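# Lift loaded sealant gun off rack hooks onto table

## Task

Remove the sealant gun, cartridge loaded, from its two hooks and set it down on the table so that it rests there by itself, away from the rack and not leaning on any other object, with the cartridge still seated. The gun must never drop more than a few centimetres. Declare that you are finished when this holds.

## Robot and tools

Robot: two arms, left_arm and right_arm, each with a two-finger gripper. The fingers point along the gripper's +z axis and close along its y axis. The reported end_effector_position is the point between the finger pads, roughly 1 cm behind the tips.

Scene frame: origin at table-top height, midway between the nominal arm bases. +z is up, +x points out over the table, and left_arm is on the +y side. These side names do not match left and right in the images. Calibrated bases: left_arm at (+0.036, +0.225, +0.002) m, quat_wxyz (+1.000, 0, 0, +0.011). right_arm at (-0.008, -0.327, +0.042) m, quat_wxyz (+1.000, 0, 0, 0). A camera stand is bolted to the floor behind the arms. Printed positions and orientations can be off by a few cm, more at long reach.

Row layout, used by both execute_actions and move: 14 numbers, each in [-1, 1]. The first 7 belong to left_arm: dx, dy, dz, rx, ry, rz, opening. The last 7 are the same for right_arm. Send all 14 even when only one arm moves.
- dx..rz are offsets from that arm's current Hand target, along the Hand target's own axes, not the scene axes.
- 1.0 equals 0.6 m, or 180 degrees for rotation.
- rx, ry, rz together form one rotation vector.
- opening is absolute: +1 fully open (0.093 m), -1 closed.
- A 0 opening is a real command. To leave a gripper as it is, resend its present value.
- Six zero pose numbers mean no new pose for that arm.

execute_actions(actions, cameras): actions is a list of actions, each up to 15 rows, one row per 1/30 s step. A short action repeats its last row until step 15. Every row counts from the Hand target as it was when that action began, so repeating an offset moves the arm further. An empty list returns the state plus all camera images.

move(target, speed, blend, opening_speed, grip_force, blocking, cameras): moves the grippers in straight lines.
- target: one 14-number row, or up to 15 rows. Every row is an offset from the same starting Hand targets, not from the previous row.
- speed: m/s, 0.002 to 2.9, default 0.25. Turns are limited to twice that in rad/s.
- blend: corner rounding in m.
- opening_speed: per second on the opening scale, at least 0.2.
- grip_force: newtons per pad, 10 to 50. It persists. Lower values close slowly.
- blocking=false returns after about 0.5 s while the motion continues.
- The whole move is capped at 10 s.
- Paths do not avoid obstacles or the other arm. Faster moves lag, stray and hit harder. Avoid paths that pass near an arm's own base.
- The result adds a "move:" line with how it ended (done, off_target, moving, held, fault) and any limits (paced, held).

wait(seconds): lets time pass with no new commands.
stop: brakes a running move.
zoom_image(camera, region [x0,y0,x1,y1] in pixels, at most 504x504): enlarges part of a camera's latest image.
finished_scene(scene): ends the scene for good. Call it once the gun rests on the table by itself.

Cameras: cam_high, cam_low, cam_left_wrist, cam_right_wrist, each 672x504.

Reading results:
- Hand target is the last commanded pose after clipping. The gripper often settles short of it; resend the missing distance as an offset.
- Orientation commands are clipped to within 40 degrees of the measured orientation at each step.
- Friction and weight can leave the gripper low, short or tilted. Check its pose after every move.
- grip_measured: +1 open, -1 closed. The pads meet near -0.94. An object w mm wide reads about -0.94 + 0.0208*w.
- For a firm hold, command at least 0.41 below that reading and keep sending the same number. To release, send well above it.
- Joint positions end with the finger gap in m. Joint torques are raw drive outputs with offsets and noise.
- Joint ranges (rad): waist -2.618..3.054, shoulder 0..3.142, elbow 0..3.142 (straight 2.901), wrist pitch ±1.571, wrist yaw ±1.571, wrist roll ±2.094.

What to avoid:
- Dropping the gun more than a few cm, or letting go while it is moving.
- Knocking anything off the table.
- Slamming into the rack or table, or pushing hard. A blocked arm keeps pushing until commanded back past its gripper.
- Contact between the two arms, and never closing one gripper on the other's fingers.
- Strain on the wrist camera cables.
- Long holds at full stretch, which heat motors. MOTOR HOT appears at 75 °C; at 90 °C the arm folds and stops working.
- Loose objects may occasionally get nudged by outside disturbances.

Time keeps running while you think. Smooth, efficient motion is better.

Each tool is called after "Emit:" in YAML: its name, and indented under it one key for each argument.

## Session

Emit:
execute_actions:
  actions: []

Scene clock: 0.00 s.
left_arm: end_effector_position=(+0.4299, +0.1975, +0.0887) grip_measured=+1.000 end_effector_quat_wxyz=(+0.566, +0.068, +0.821, -0.036) | right_arm: end_effector_position=(+0.3675, -0.3979, +0.1384) grip_measured=+1.000 end_effector_quat_wxyz=(+0.565, +0.148, +0.790, -0.184)
Joint positions: left_arm=[-0.043 1.573 0.393 0.812 0.117 0.064 0.093] | right_arm=[0.024 1.571 0.368 0.862 0.5 0.039 0.093]
Joint velocities: within noise
Joint torques (N m): no reading
Heat: left arm: 29 °C; right arm: 33 °C.
Hand target: left_arm +0.4308, +0.1976, +0.0906; +0.567, +0.068, +0.820, -0.035 | right_arm +0.3690, -0.3978, +0.1410; +0.567, +0.148, +0.789, -0.183
Tool commands: left_gripper/opening=+1.0 right_gripper/opening=+1.0

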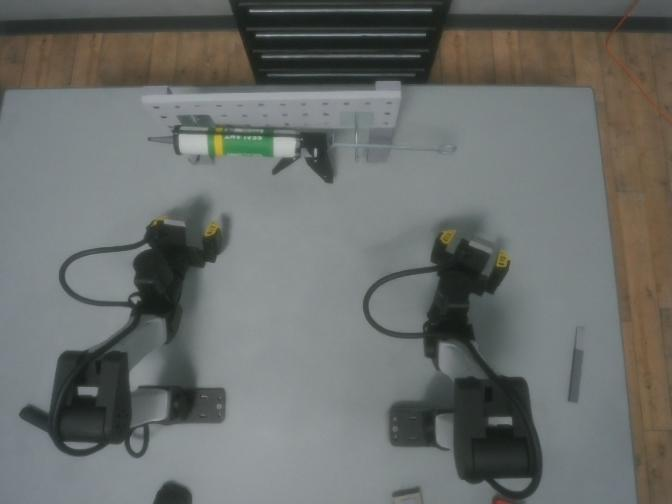

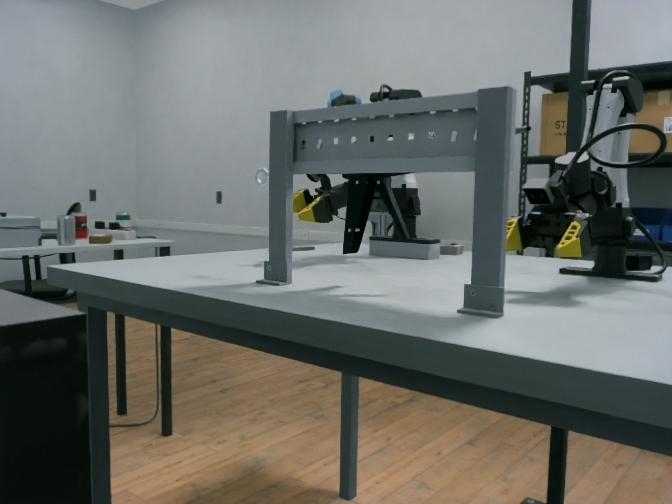

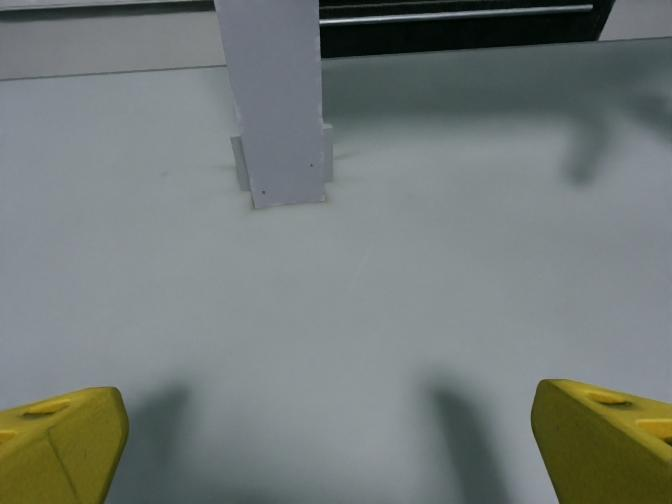

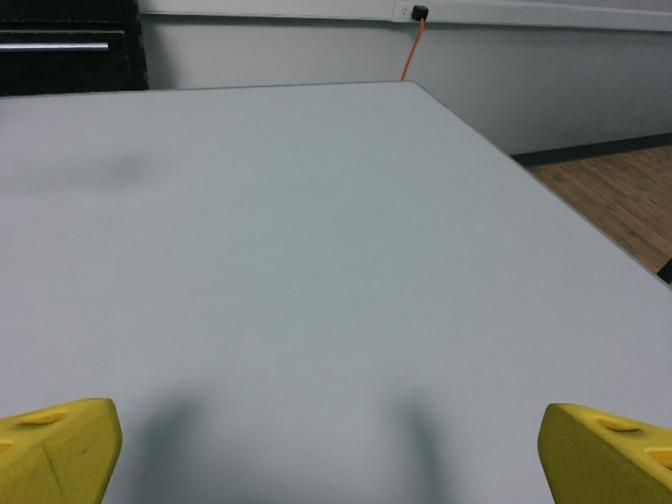

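Emit:
zoom_image:
  camera: "cam_high"
  region: [130, 70, 470, 200]

Emit:
zoom_image:
  camera: "cam_low"
  region: [230, 70, 540, 300]

Scaled by 1.482.

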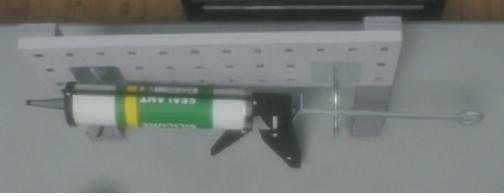

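Scaled by 1.626.

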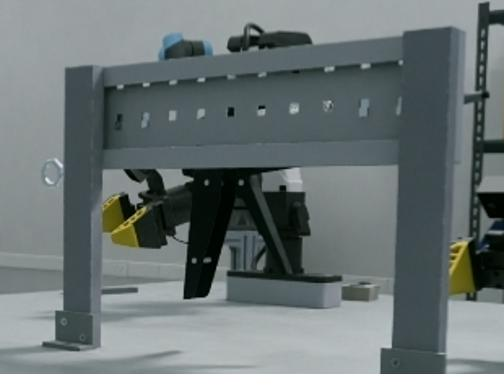

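Emit:
move:
  target: [-0.215,-0.18,-0.195,-0.043,-0.115,0,1,-0.175,0.085,-0.209,-0.155,-0.093,0,1]
  cameras: ["all"]

Scene clock: 22.10 s.
left_arm: end_effector_position=(+0.3499, +0.0982, +0.2360) grip_measured=+1.000 end_effector_quat_wxyz=(+0.698, +0.035, +0.716, +0.015) | right_arm: end_effector_position=(+0.3173, -0.3047, +0.2613) grip_measured=+1.000 end_effector_quat_wxyz=(+0.689, -0.006, +0.725, -0.017)
Joint positions: left_arm=[-0.721 1.031 0.388 0.609 -0.671 0.049 0.093] | right_arm=[0.155 0.85 0.286 0.512 0.172 -0.025 0.093]
Joint torques (N m): left_arm=[-0.31 -2.3 11.48 2.48 -0.15 -0.07] | right_arm=[0.64 -1.91 9.77 1.89 -0.12 -0.15]
Heat: left arm: 33 °C; right arm: 34 °C.
Hand target: left_arm +0.3513, +0.0975, +0.2507; +0.708, +0.022, +0.706, +0.008 | right_arm +0.3188, -0.2979, +0.2707; +0.694, -0.020, +0.720, -0.008
Off the commanded pose: left_arm 0.015 m, 2 deg | right_arm 0.012 m, 2 deg.
move: off_target (left_arm, right_arm)

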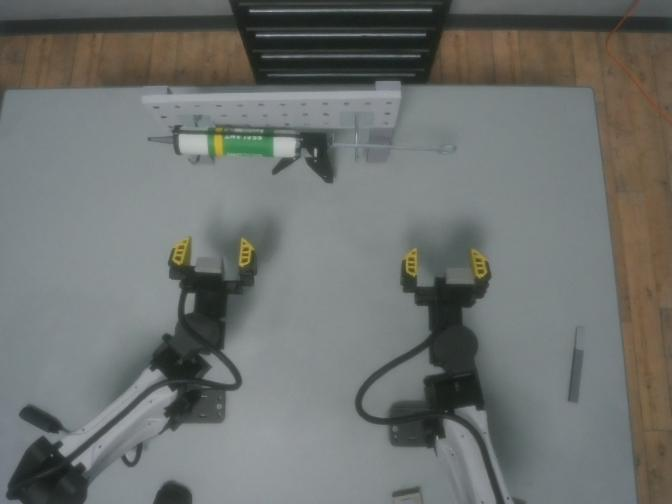

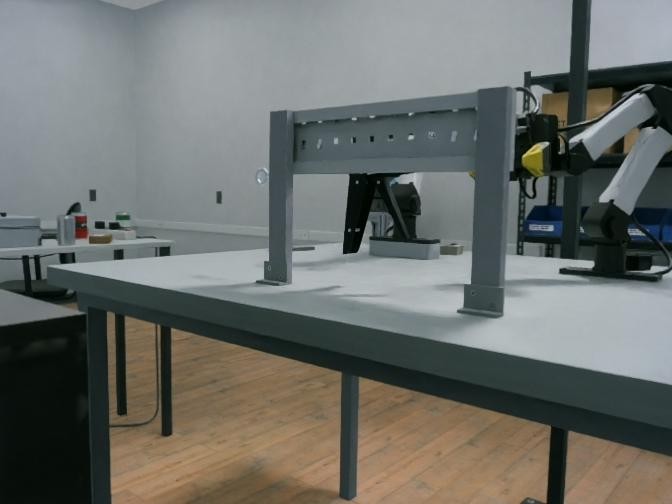

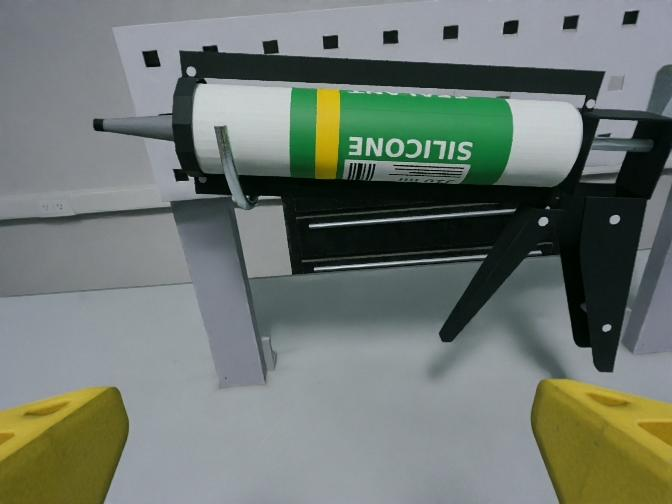

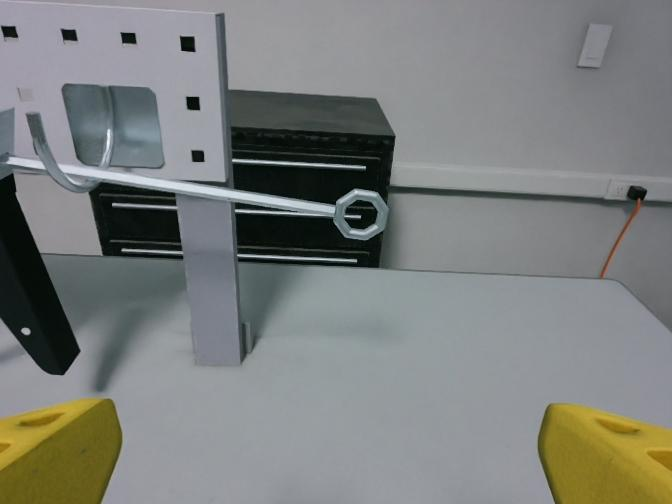

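Emit:
move:
  target: [0,-0.108,-0.067,0,0,-0.5,1,-0.04,0.133,0,0,0,0.5,1]
  cameras: ["all"]

Scene clock: 50.40 s.
left_arm: end_effector_position=(+0.3083, +0.0342, +0.2389) grip_measured=+1.000 end_effector_quat_wxyz=(+0.502, -0.475, +0.528, -0.493) | right_arm: end_effector_position=(+0.3160, -0.2175, +0.2825) grip_measured=+1.000 end_effector_quat_wxyz=(+0.494, +0.487, +0.536, +0.481)
Joint positions: left_arm=[-1.077 1.152 0.439 0.696 -1.011 -1.524 0.093] | right_arm=[0.586 0.984 0.419 0.508 0.553 1.541 0.093]
Joint torques (N m): left_arm=[-0.42 -1.74 11.18 2.16 -0.34 0.04] | right_arm=[0.68 -1.74 10.04 1.81 0.42 0]
Heat: left arm: 37 °C; right arm: 37 °C.
Hand target: left_arm +0.3098, +0.0335, +0.2477; +0.507, -0.483, +0.515, -0.494 | right_arm +0.3183, -0.2172, +0.2916; +0.496, +0.495, +0.523, +0.485
Off the commanded pose: left_arm 0.009 m, 2 deg | right_arm 0.009 m, 2 deg.
move: done

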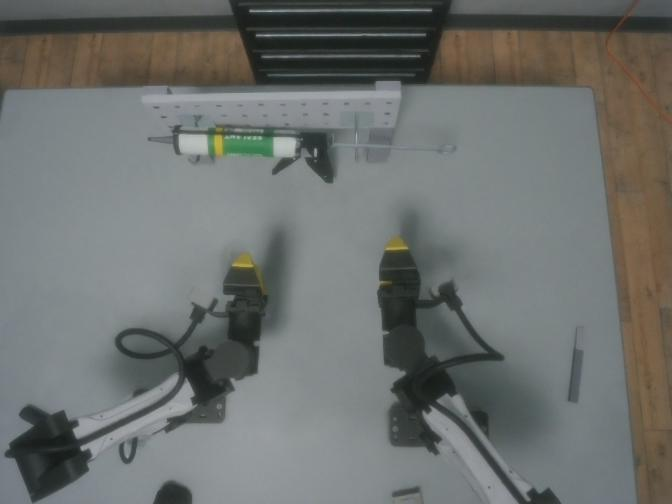

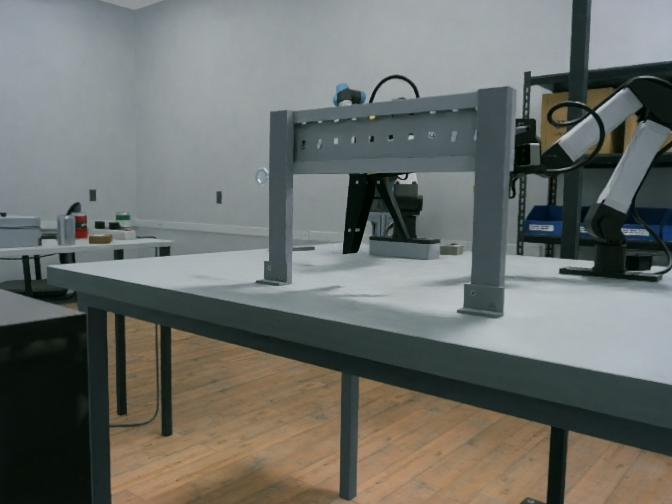

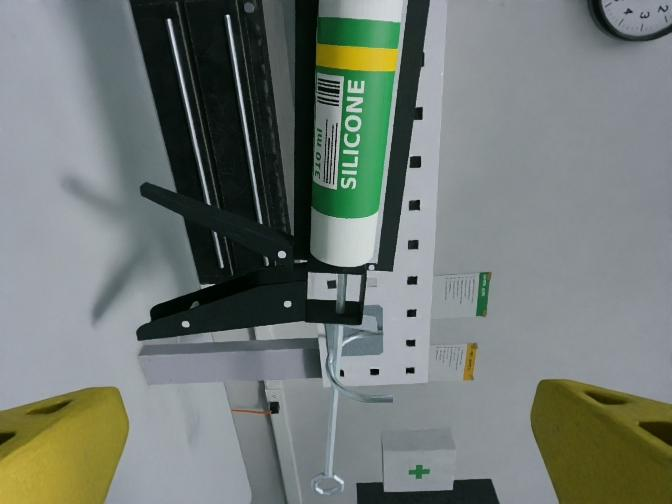

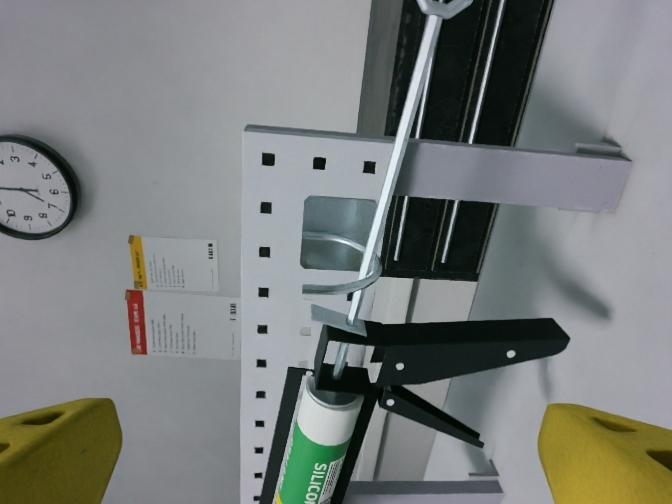

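Emit:
move:
  target: [0.035,-0.026,0.237,0,0,0,1,0,-0.07,0.22,0,0,0,1]
  cameras: ["all"]

Scene clock: 70.33 s.
left_arm: end_effector_position=(+0.4464, +0.0127, +0.2580) grip_measured=+1.000 end_effector_quat_wxyz=(+0.507, -0.484, +0.518, -0.491) | right_arm: end_effector_position=(+0.4421, -0.2181, +0.2354) grip_measured=+1.000 end_effector_quat_wxyz=(+0.493, +0.500, +0.533, +0.472)
Joint positions: left_arm=[-0.736 1.587 0.852 0.729 -0.696 -1.526 0.093] | right_arm=[0.362 1.64 0.678 0.889 0.353 1.542 0.093]
Joint torques (N m): left_arm=[0.35 -5.42 11.34 2.32 -0.02 0.04] | right_arm=[-0.49 -5.33 8.54 2.2 -0.01 -0.09]
Heat: left arm: 37 °C; right arm: 41 °C.
Hand target: left_arm +0.4515, +0.0091, +0.2626; +0.507, -0.483, +0.515, -0.494 | right_arm +0.4486, -0.2166, +0.2447; +0.496, +0.495, +0.523, +0.485
Off the commanded pose: left_arm 0.008 m, 1 deg | right_arm 0.011 m, 2 deg.
move: off_target (right_arm)

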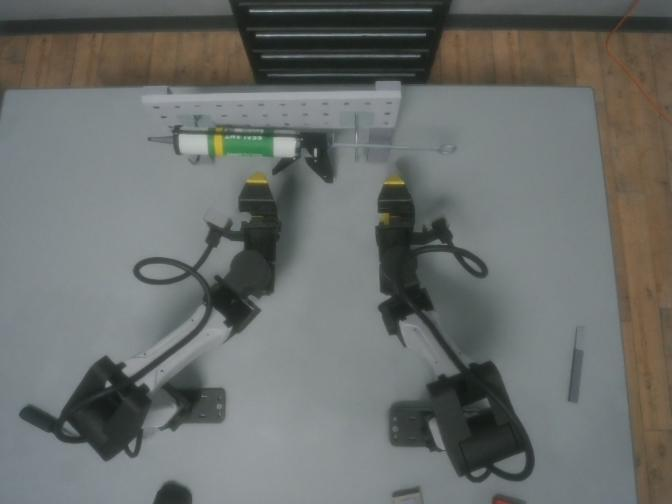

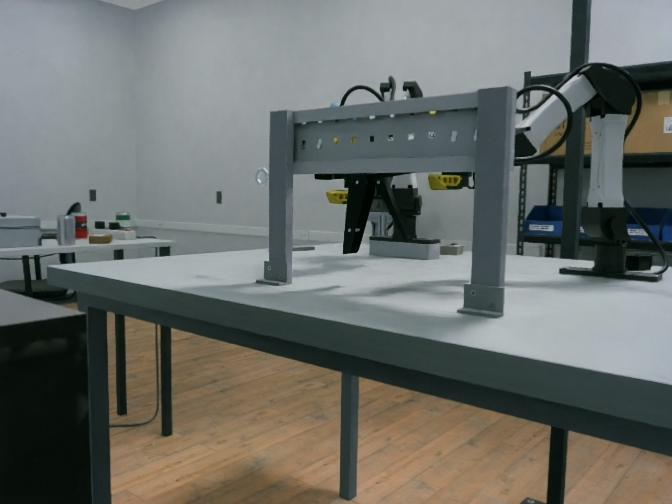

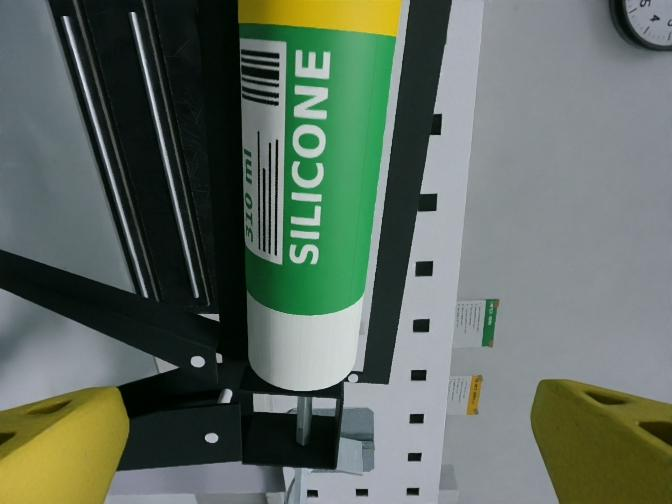

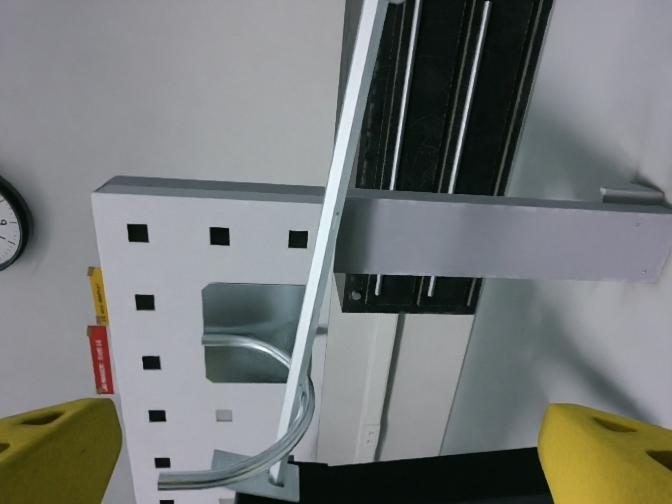

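Emit:
move:
  target: [0,0.012,0.13,0,0,0,1,-0.03,0.008,0.137,0,0,0,1]
  speed: 0.1
  cameras: ["all"]

Scene clock: 80.63 s.
left_arm: end_effector_position=(+0.5237, +0.0108, +0.2555) grip_measured=+1.000 end_effector_quat_wxyz=(+0.507, -0.484, +0.513, -0.496) | right_arm: end_effector_position=(+0.5255, -0.2335, +0.2459) grip_measured=+1.000 end_effector_quat_wxyz=(+0.498, +0.497, +0.521, +0.483)
Joint positions: left_arm=[-0.607 1.822 1.1 0.729 -0.567 -1.527 0.093] | right_arm=[0.245 1.882 0.996 0.848 0.237 1.542 0.093]
Joint torques (N m): left_arm=[0.34 -7.34 11.43 2.26 0.01 0.03] | right_arm=[-0.46 -7.47 8.98 1.88 0.02 -0.13]
Heat: left arm: 38 °C; right arm: 40 °C.
Hand target: left_arm +0.5295, +0.0079, +0.2556; +0.507, -0.483, +0.515, -0.495 | right_arm +0.5313, -0.2331, +0.2472; +0.496, +0.495, +0.523, +0.485
Off the commanded pose: left_arm 0.006 m, 0 deg | right_arm 0.006 m, 0 deg.
move: done

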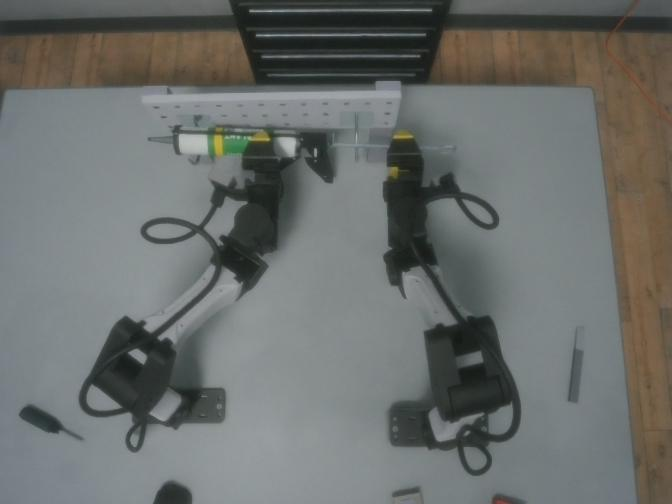

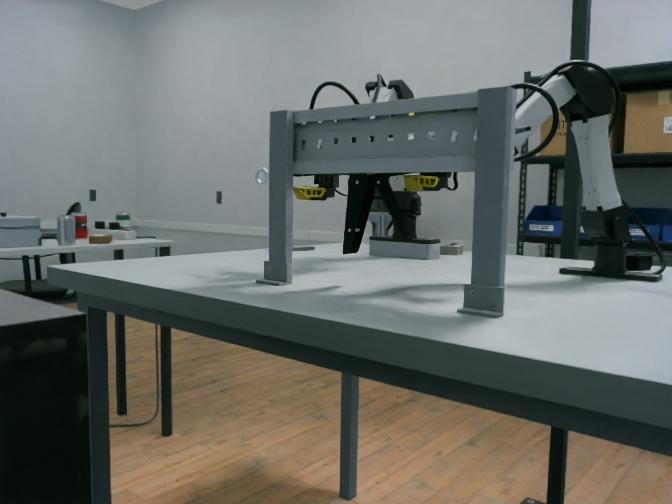

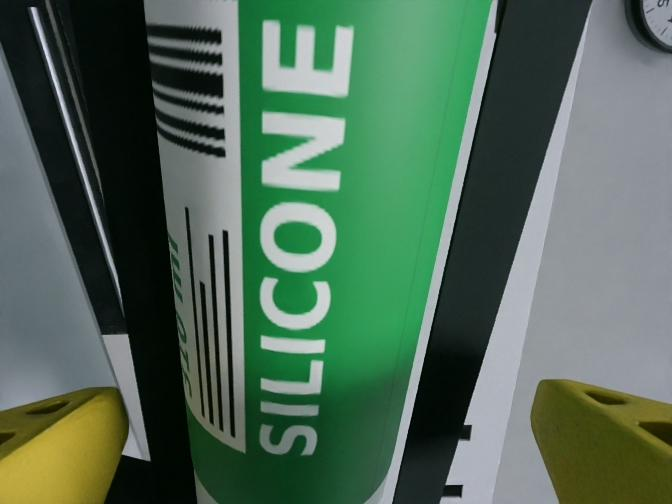

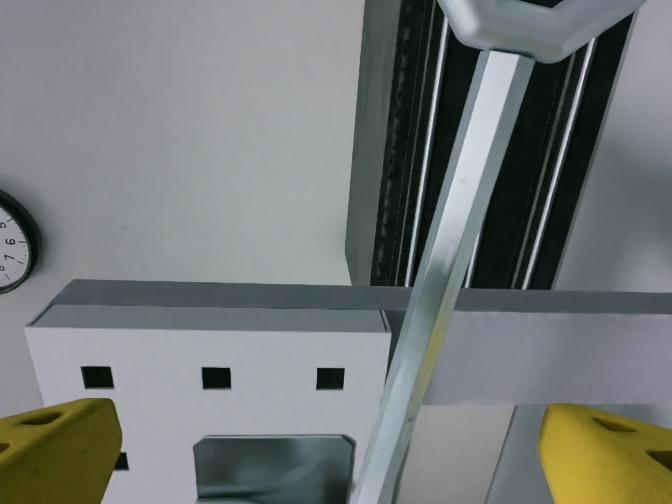

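Emit:
move:
  target: [0,0.013,0.022,0,0,0,1,0,-0.022,0.017,0,0,0,1]
  speed: 0.06
  cameras: ["cam_left_wrist","cam_right_wrist"]

Scene clock: 86.07 s.
left_arm: end_effector_position=(+0.5365, +0.0098, +0.2450) grip_measured=+1.000 end_effector_quat_wxyz=(+0.505, -0.485, +0.518, -0.491) | right_arm: end_effector_position=(+0.5342, -0.2331, +0.2224) grip_measured=+1.000 end_effector_quat_wxyz=(+0.490, +0.503, +0.533, +0.472)
Joint positions: left_arm=[-0.591 1.873 1.135 0.73 -0.549 -1.527 0.093] | right_arm=[0.24 1.946 1.015 0.855 0.23 1.542 0.093]
Joint torques (N m): left_arm=[0.5 -7.73 11.45 2.46 0.05 0.04] | right_arm=[-0.59 -8.12 8.98 2.19 0.02 -0.13]
Heat: left arm: 38 °C; right arm: 41 °C.
Hand target: left_arm +0.5427, +0.0078, +0.2479; +0.506, -0.483, +0.515, -0.495 | right_arm +0.5410, -0.2335, +0.2338; +0.496, +0.495, +0.523, +0.485
Off the commanded pose: left_arm 0.007 m, 1 deg | right_arm 0.013 m, 2 deg.
move: off_target (right_arm)

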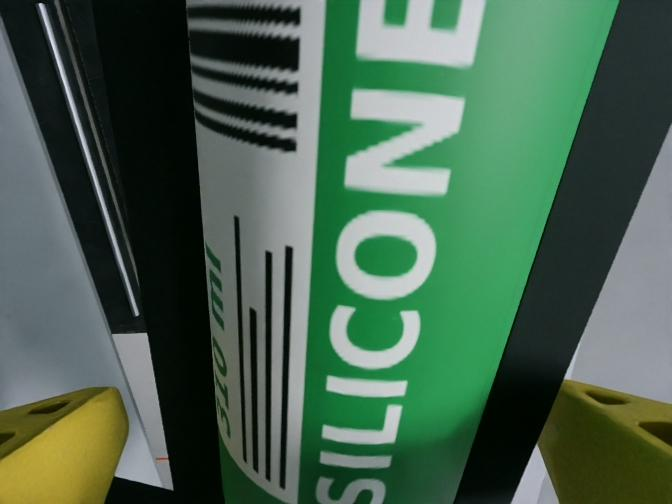

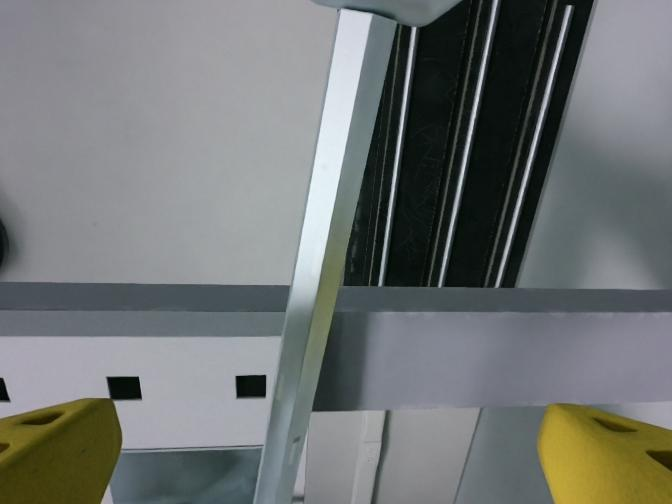

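Emit:
move:
  target: [0,-0.006,0,0,0,0,1,0,0.012,0,0,0,0,1]
  speed: 0.06
  cameras: ["cam_left_wrist","cam_right_wrist"]

Scene clock: 89.57 s.
left_arm: end_effector_position=(+0.5373, +0.0092, +0.2486) grip_measured=+1.000 end_effector_quat_wxyz=(+0.506, -0.484, +0.516, -0.494) | right_arm: end_effector_position=(+0.5370, -0.2324, +0.2295) grip_measured=+1.000 end_effector_quat_wxyz=(+0.493, +0.500, +0.528, +0.477)
Joint positions: left_arm=[-0.591 1.873 1.143 0.729 -0.549 -1.527 0.093] | right_arm=[0.24 1.946 1.032 0.855 0.23 1.542 0.093]
Joint torques (N m): left_arm=[0.49 -8.12 11.25 2.31 0 0.04] | right_arm=[-0.54 -9.42 8.75 1.91 0.03 -0.14]
Heat: left arm: 38 °C; right arm: 41 °C.
Hand target: left_arm +0.5427, +0.0077, +0.2516; +0.506, -0.484, +0.515, -0.495 | right_arm +0.5413, -0.2332, +0.2410; +0.496, +0.495, +0.523, +0.485
Off the commanded pose: left_arm 0.006 m, 0 deg | right_arm 0.012 m, 1 deg.
move: off_target (right_arm)

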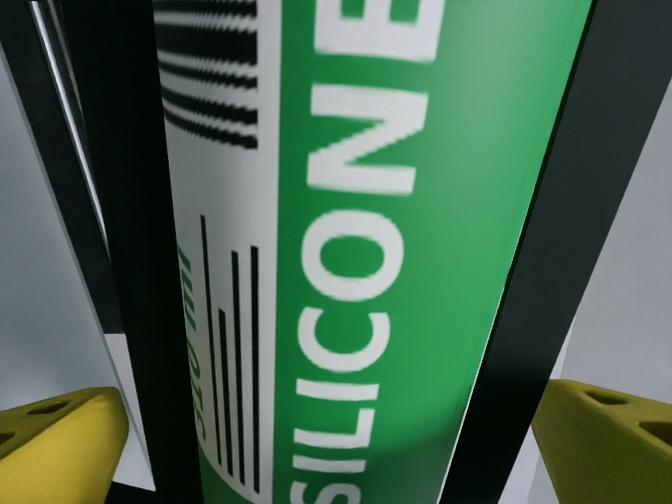

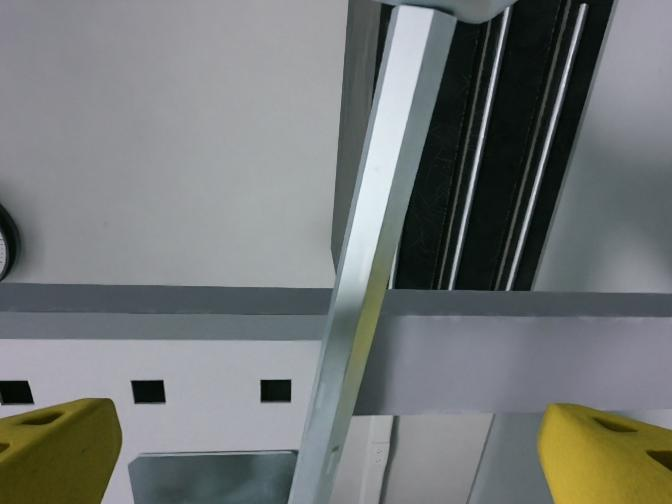

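Good. Close.

Emit:
move:
  target: [0,0,0,0,0,0,-0.45,0,0,0,0,0,0,-1]
  opening_speed: 0.8
  cameras: ["cam_left_wrist","cam_right_wrist"]

Scene clock: 94.87 s.
left_arm: end_effector_position=(+0.5375, +0.0090, +0.2494) grip_measured=+0.577 end_effector_quat_wxyz=(+0.506, -0.484, +0.515, -0.494) | right_arm: end_effector_position=(+0.5376, -0.2320, +0.2315) grip_measured=-0.862 end_effector_quat_wxyz=(+0.481, +0.513, +0.513, +0.492)
Joint positions: left_arm=[-0.591 1.873 1.145 0.729 -0.548 -1.527 0.073] | right_arm=[0.24 1.946 1.035 0.856 0.229 1.594 0.004]
Joint torques (N m): left_arm=[0.46 -8.27 11.23 2.29 0.01 0.05] | right_arm=[-0.51 -9.35 8.46 1.91 0.04 -0.61]
Heat: left arm: 38 °C; right arm: 41 °C.
Hand target: left_arm +0.5427, +0.0077, +0.2517; +0.507, -0.483, +0.515, -0.495 | right_arm +0.5413, -0.2332, +0.2409; +0.496, +0.495, +0.523, +0.485
Off the commanded pose: left_arm 0.006 m, 0 deg | right_arm 0.010 m, 3 deg.
move: done

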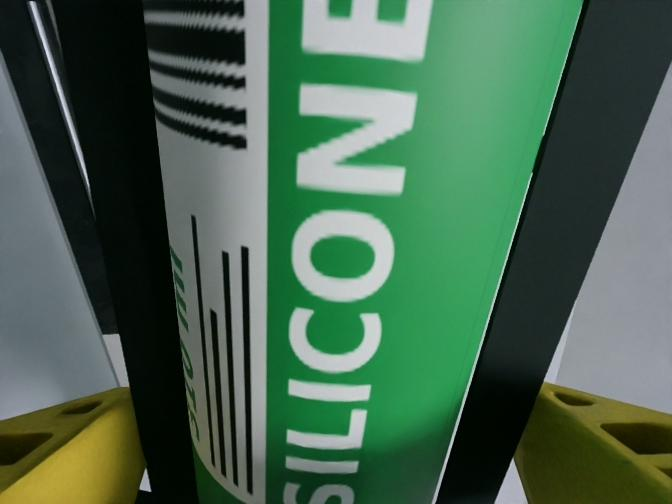

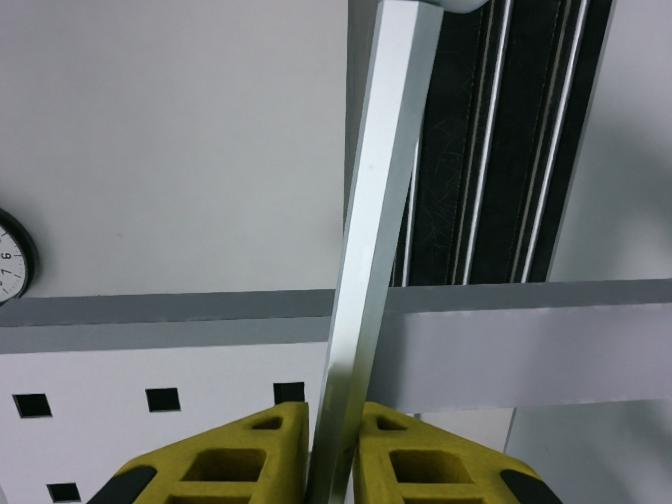

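Emit:
move:
  target:
    - [0,0,0,0,0,0,1,0,0,0,0,0,0,-1]
    - [0,0,0.015,0,0,0,1,0,0,0,0,0,0,-1]
    - [0,0,0.015,0,0,0,-0.2,0,0,0,0,0,0,-1]
  speed: 0.05
  opening_speed: 1
  cameras: ["cam_high","cam_low","cam_left_wrist"]

Emit:
zoom_image:
  camera: "cam_high"
  region: [130, 70, 470, 200]

Scene clock: 106.60 s.
left_arm: end_effector_position=(+0.5456, +0.0091, +0.2496) grip_measured=+0.597 end_effector_quat_wxyz=(+0.506, -0.484, +0.516, -0.494) | right_arm: end_effector_position=(+0.5376, -0.2320, +0.2315) grip_measured=-0.868 end_effector_quat_wxyz=(+0.480, +0.514, +0.513, +0.493)
Joint positions: left_arm=[-0.58 1.895 1.178 0.715 -0.537 -1.527 0.074] | right_arm=[0.24 1.946 1.035 0.856 0.229 1.597 0.004]
Joint torques (N m): left_arm=[0.49 -8.1 11.55 2.35 0 0.03] | right_arm=[-0.51 -9.35 8.49 1.92 0.04 -0.61]
Heat: left arm: 40 °C; right arm: 43 °C.
Hand target: left_arm +0.5517, +0.0075, +0.2516; +0.506, -0.484, +0.515, -0.495 | right_arm +0.5413, -0.2332, +0.2409; +0.496, +0.495, +0.523, +0.485
Off the commanded pose: left_arm 0.007 m, 0 deg | right_arm 0.010 m, 3 deg.
move: done

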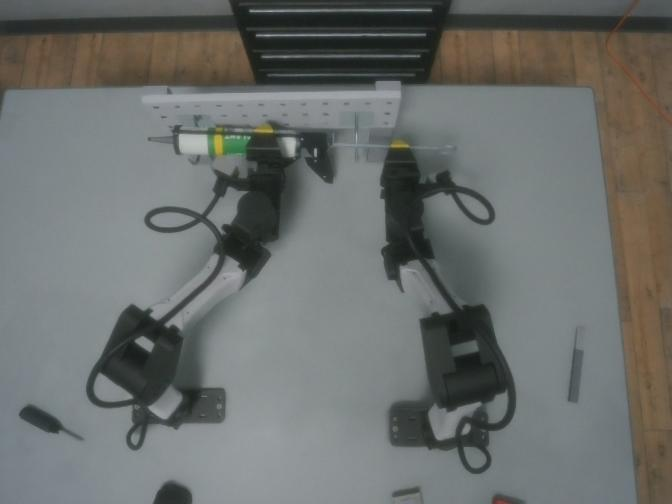

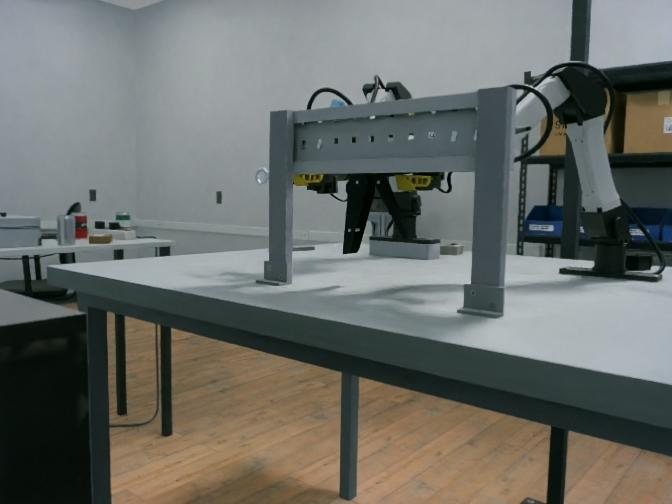

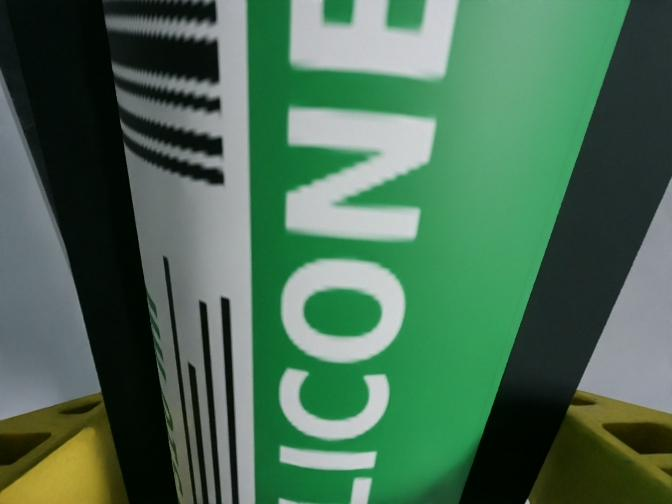

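Scaled by 1.482.

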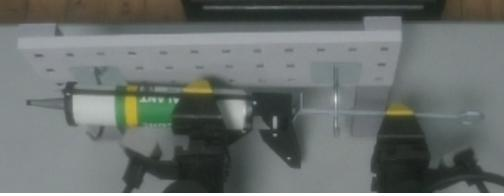

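Emit:
move:
  target: [0,-0.117,0,0,0,0,-0.2,0,0.117,0,0,0,0,-1]
  speed: 0.07
  cameras: ["all"]

Scene clock: 110.47 s.
left_arm: end_effector_position=(+0.5558, +0.0038, +0.2582) grip_measured=+0.587 end_effector_quat_wxyz=(-0.469, +0.522, -0.534, +0.472) | right_arm: end_effector_position=(+0.5404, -0.2334, +0.2531) grip_measured=-0.878 end_effector_quat_wxyz=(+0.458, +0.536, +0.544, +0.455)
Joint positions: left_arm=[-0.578 1.887 1.329 0.426 -0.537 -1.632 0.073] | right_arm=[0.237 1.861 1.149 0.54 0.232 1.6 0.003]
Joint torques (N m): left_arm=[-0.4 -14.8 14.2 2.69 -0.17 0.95] | right_arm=[0.27 -12.94 11.18 2.37 0.13 -0.65]
Heat: left arm: 41 °C; right arm: 43 °C.
Hand target: left_arm +0.5515, +0.0046, +0.3217; -0.507, +0.484, -0.515, +0.495 | right_arm +0.5438, -0.2304, +0.3109; +0.496, +0.495, +0.523, +0.485
Off the commanded pose: left_arm 0.064 m, 7 deg | right_arm 0.058 m, 8 deg.
move: off_target (left_arm, right_arm)

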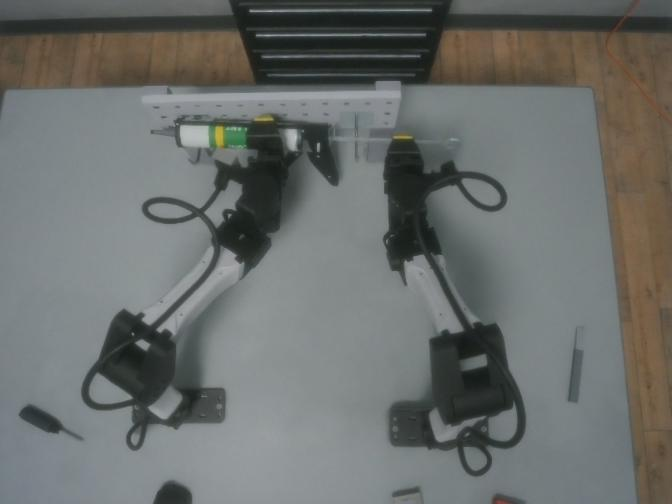

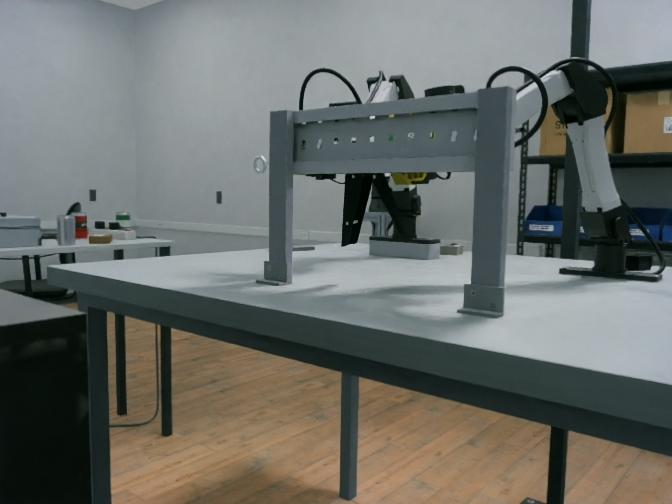

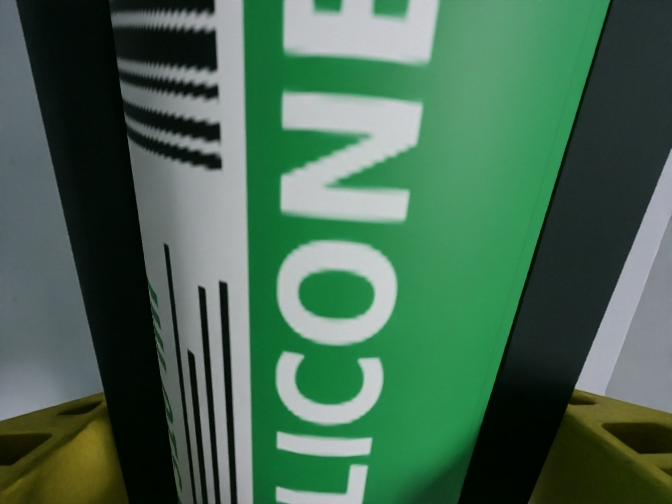

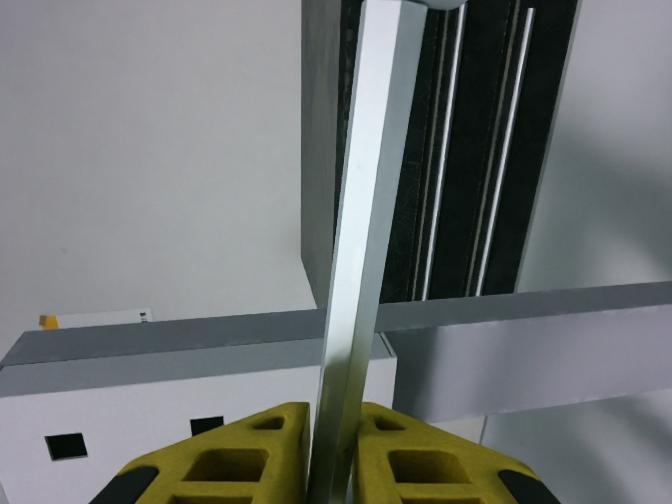

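Emit:
move:
  target: [0,0,-0.033,0,0,0,-0.2,0,0,-0.02,0,0,0,-1]
  speed: 0.05
  cameras: ["all"]

Emit:
zoom_image:
  camera: "cam_high"
  region: [130, 70, 470, 200]

Emit:
zoom_image:
  camera: "cam_low"
  region: [230, 70, 540, 300]

Scene clock: 121.43 s.
left_arm: end_effector_position=(+0.5454, +0.0033, +0.2761) grip_measured=+0.587 end_effector_quat_wxyz=(-0.469, +0.522, -0.525, +0.481) | right_arm: end_effector_position=(+0.5359, -0.2346, +0.2745) grip_measured=-0.887 end_effector_quat_wxyz=(+0.466, +0.530, +0.533, +0.467)
Joint positions: left_arm=[-0.593 1.839 1.322 0.403 -0.551 -1.641 0.073] | right_arm=[0.237 1.819 1.149 0.536 0.232 1.6 0.003]
Joint torques (N m): left_arm=[-1.4 -14.74 8.99 2.94 -0.27 1] | right_arm=[0.77 -11.96 8.23 2.45 0.16 -0.63]
Heat: left arm: 46 °C; right arm: 47 °C.
Hand target: left_arm +0.5317, +0.0050, +0.3217; -0.507, +0.484, -0.515, +0.495 | right_arm +0.5318, -0.2306, +0.3114; +0.496, +0.495, +0.523, +0.485
Off the commanded pose: left_arm 0.048 m, 6 deg | right_arm 0.037 m, 6 deg.
move: off_target (left_arm, right_arm)

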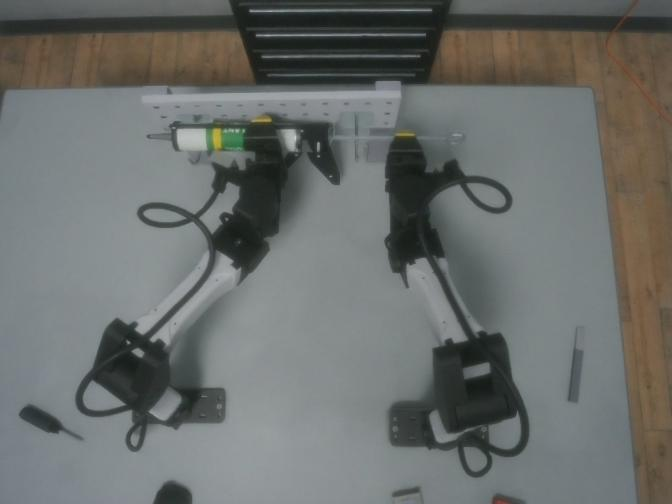

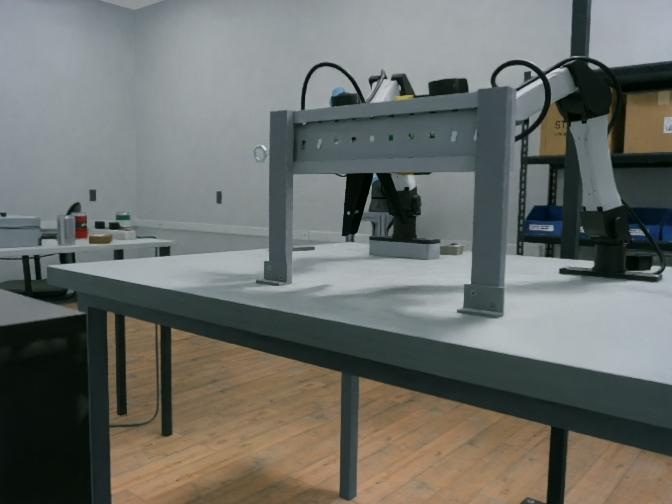

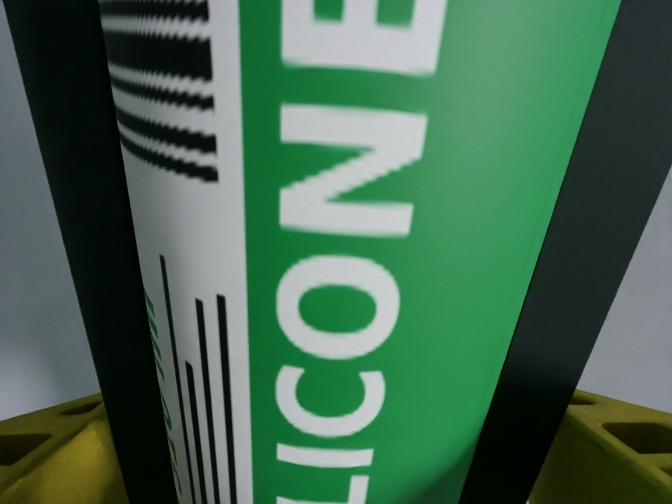

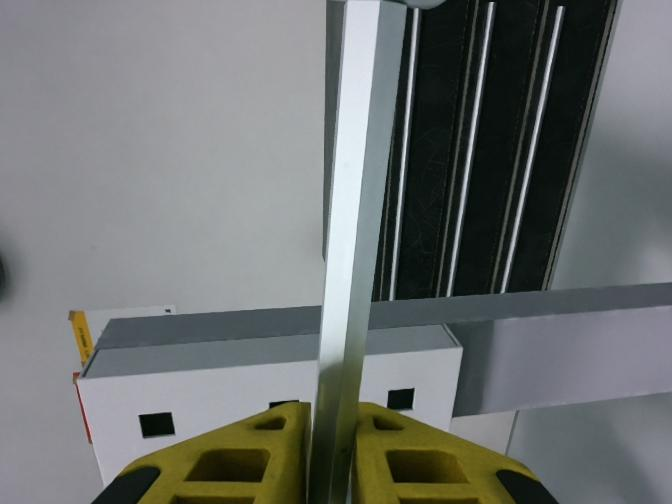

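Scaled by 1.482.

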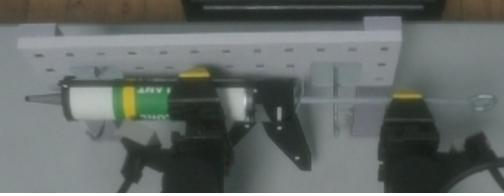

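Scaled by 1.626.

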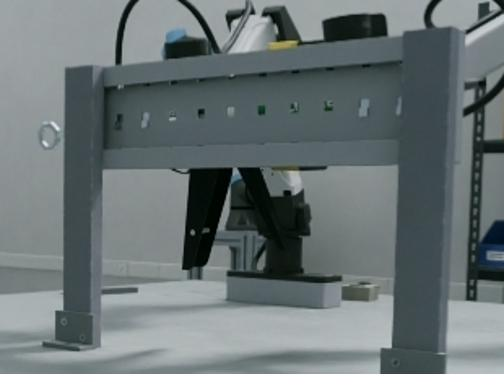

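Emit:
move:
  target: [0,-0.05,0,0,0,0,-0.2,0,0.04,0,0,0,0,-1]
  speed: 0.06
  cameras: ["all"]

Emit:
zoom_image:
  camera: "cam_high"
  region: [130, 70, 470, 200]

Scene clock: 128.07 s.
left_arm: end_effector_position=(+0.5398, +0.0030, +0.2852) grip_measured=+0.586 end_effector_quat_wxyz=(-0.463, +0.526, -0.534, +0.473) | right_arm: end_effector_position=(+0.5317, -0.2356, +0.2820) grip_measured=-0.890 end_effector_quat_wxyz=(+0.460, +0.535, +0.541, +0.457)
Joint positions: left_arm=[-0.599 1.81 1.35 0.313 -0.552 -1.652 0.073] | right_arm=[0.237 1.786 1.168 0.455 0.232 1.6 0.002]
Joint torques (N m): left_arm=[-1.17 -14.31 14.75 2.76 -0.32 1.11] | right_arm=[0.95 -11.93 11.44 2.32 0.21 -0.63]
Heat: left arm: 53 °C; right arm: 47 °C.
Hand target: left_arm +0.5316, +0.0036, +0.3517; -0.506, +0.483, -0.515, +0.495 | right_arm +0.5327, -0.2296, +0.3353; +0.496, +0.495, +0.523, +0.485
Off the commanded pose: left_arm 0.067 m, 8 deg | right_arm 0.054 m, 7 deg.
move: off_target (left_arm, right_arm)

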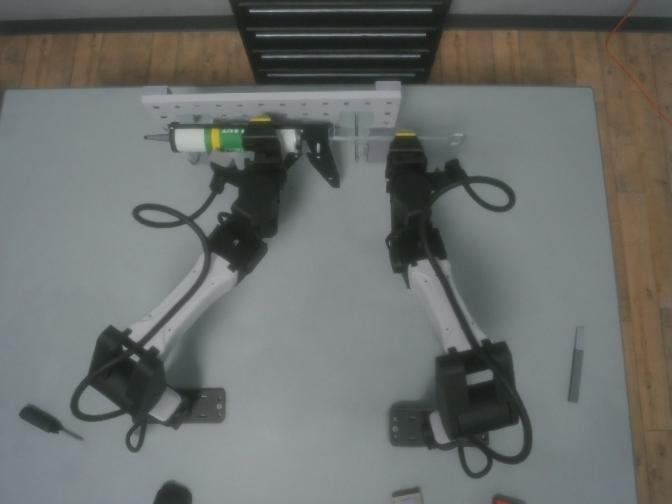

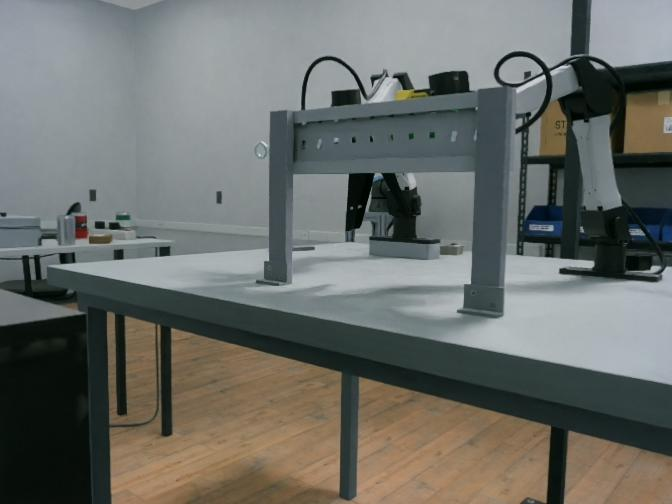

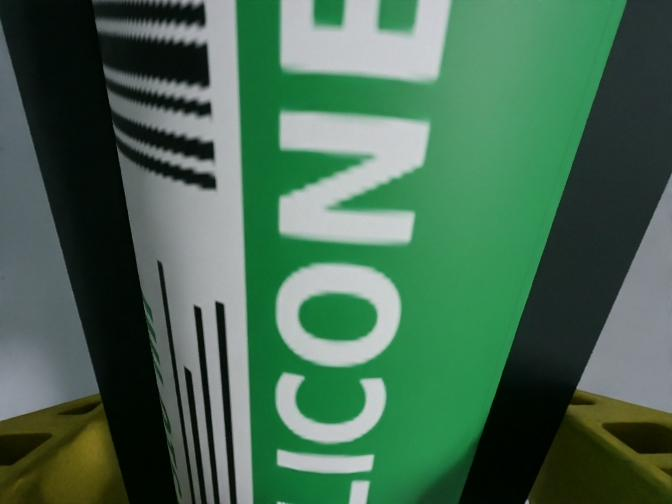

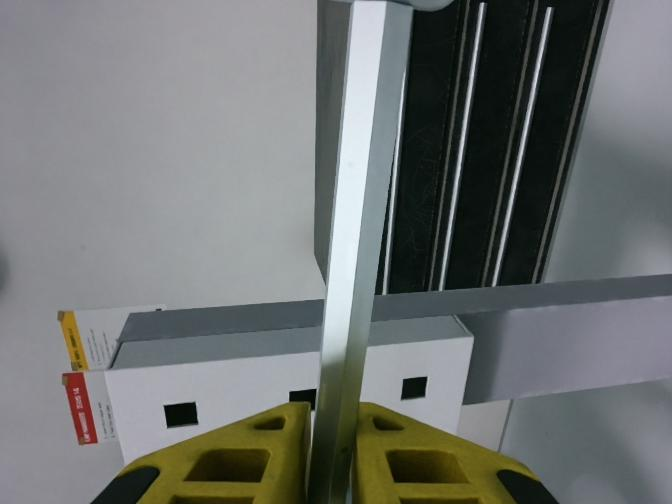

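Scaled by 1.482.

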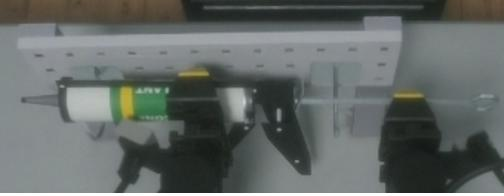

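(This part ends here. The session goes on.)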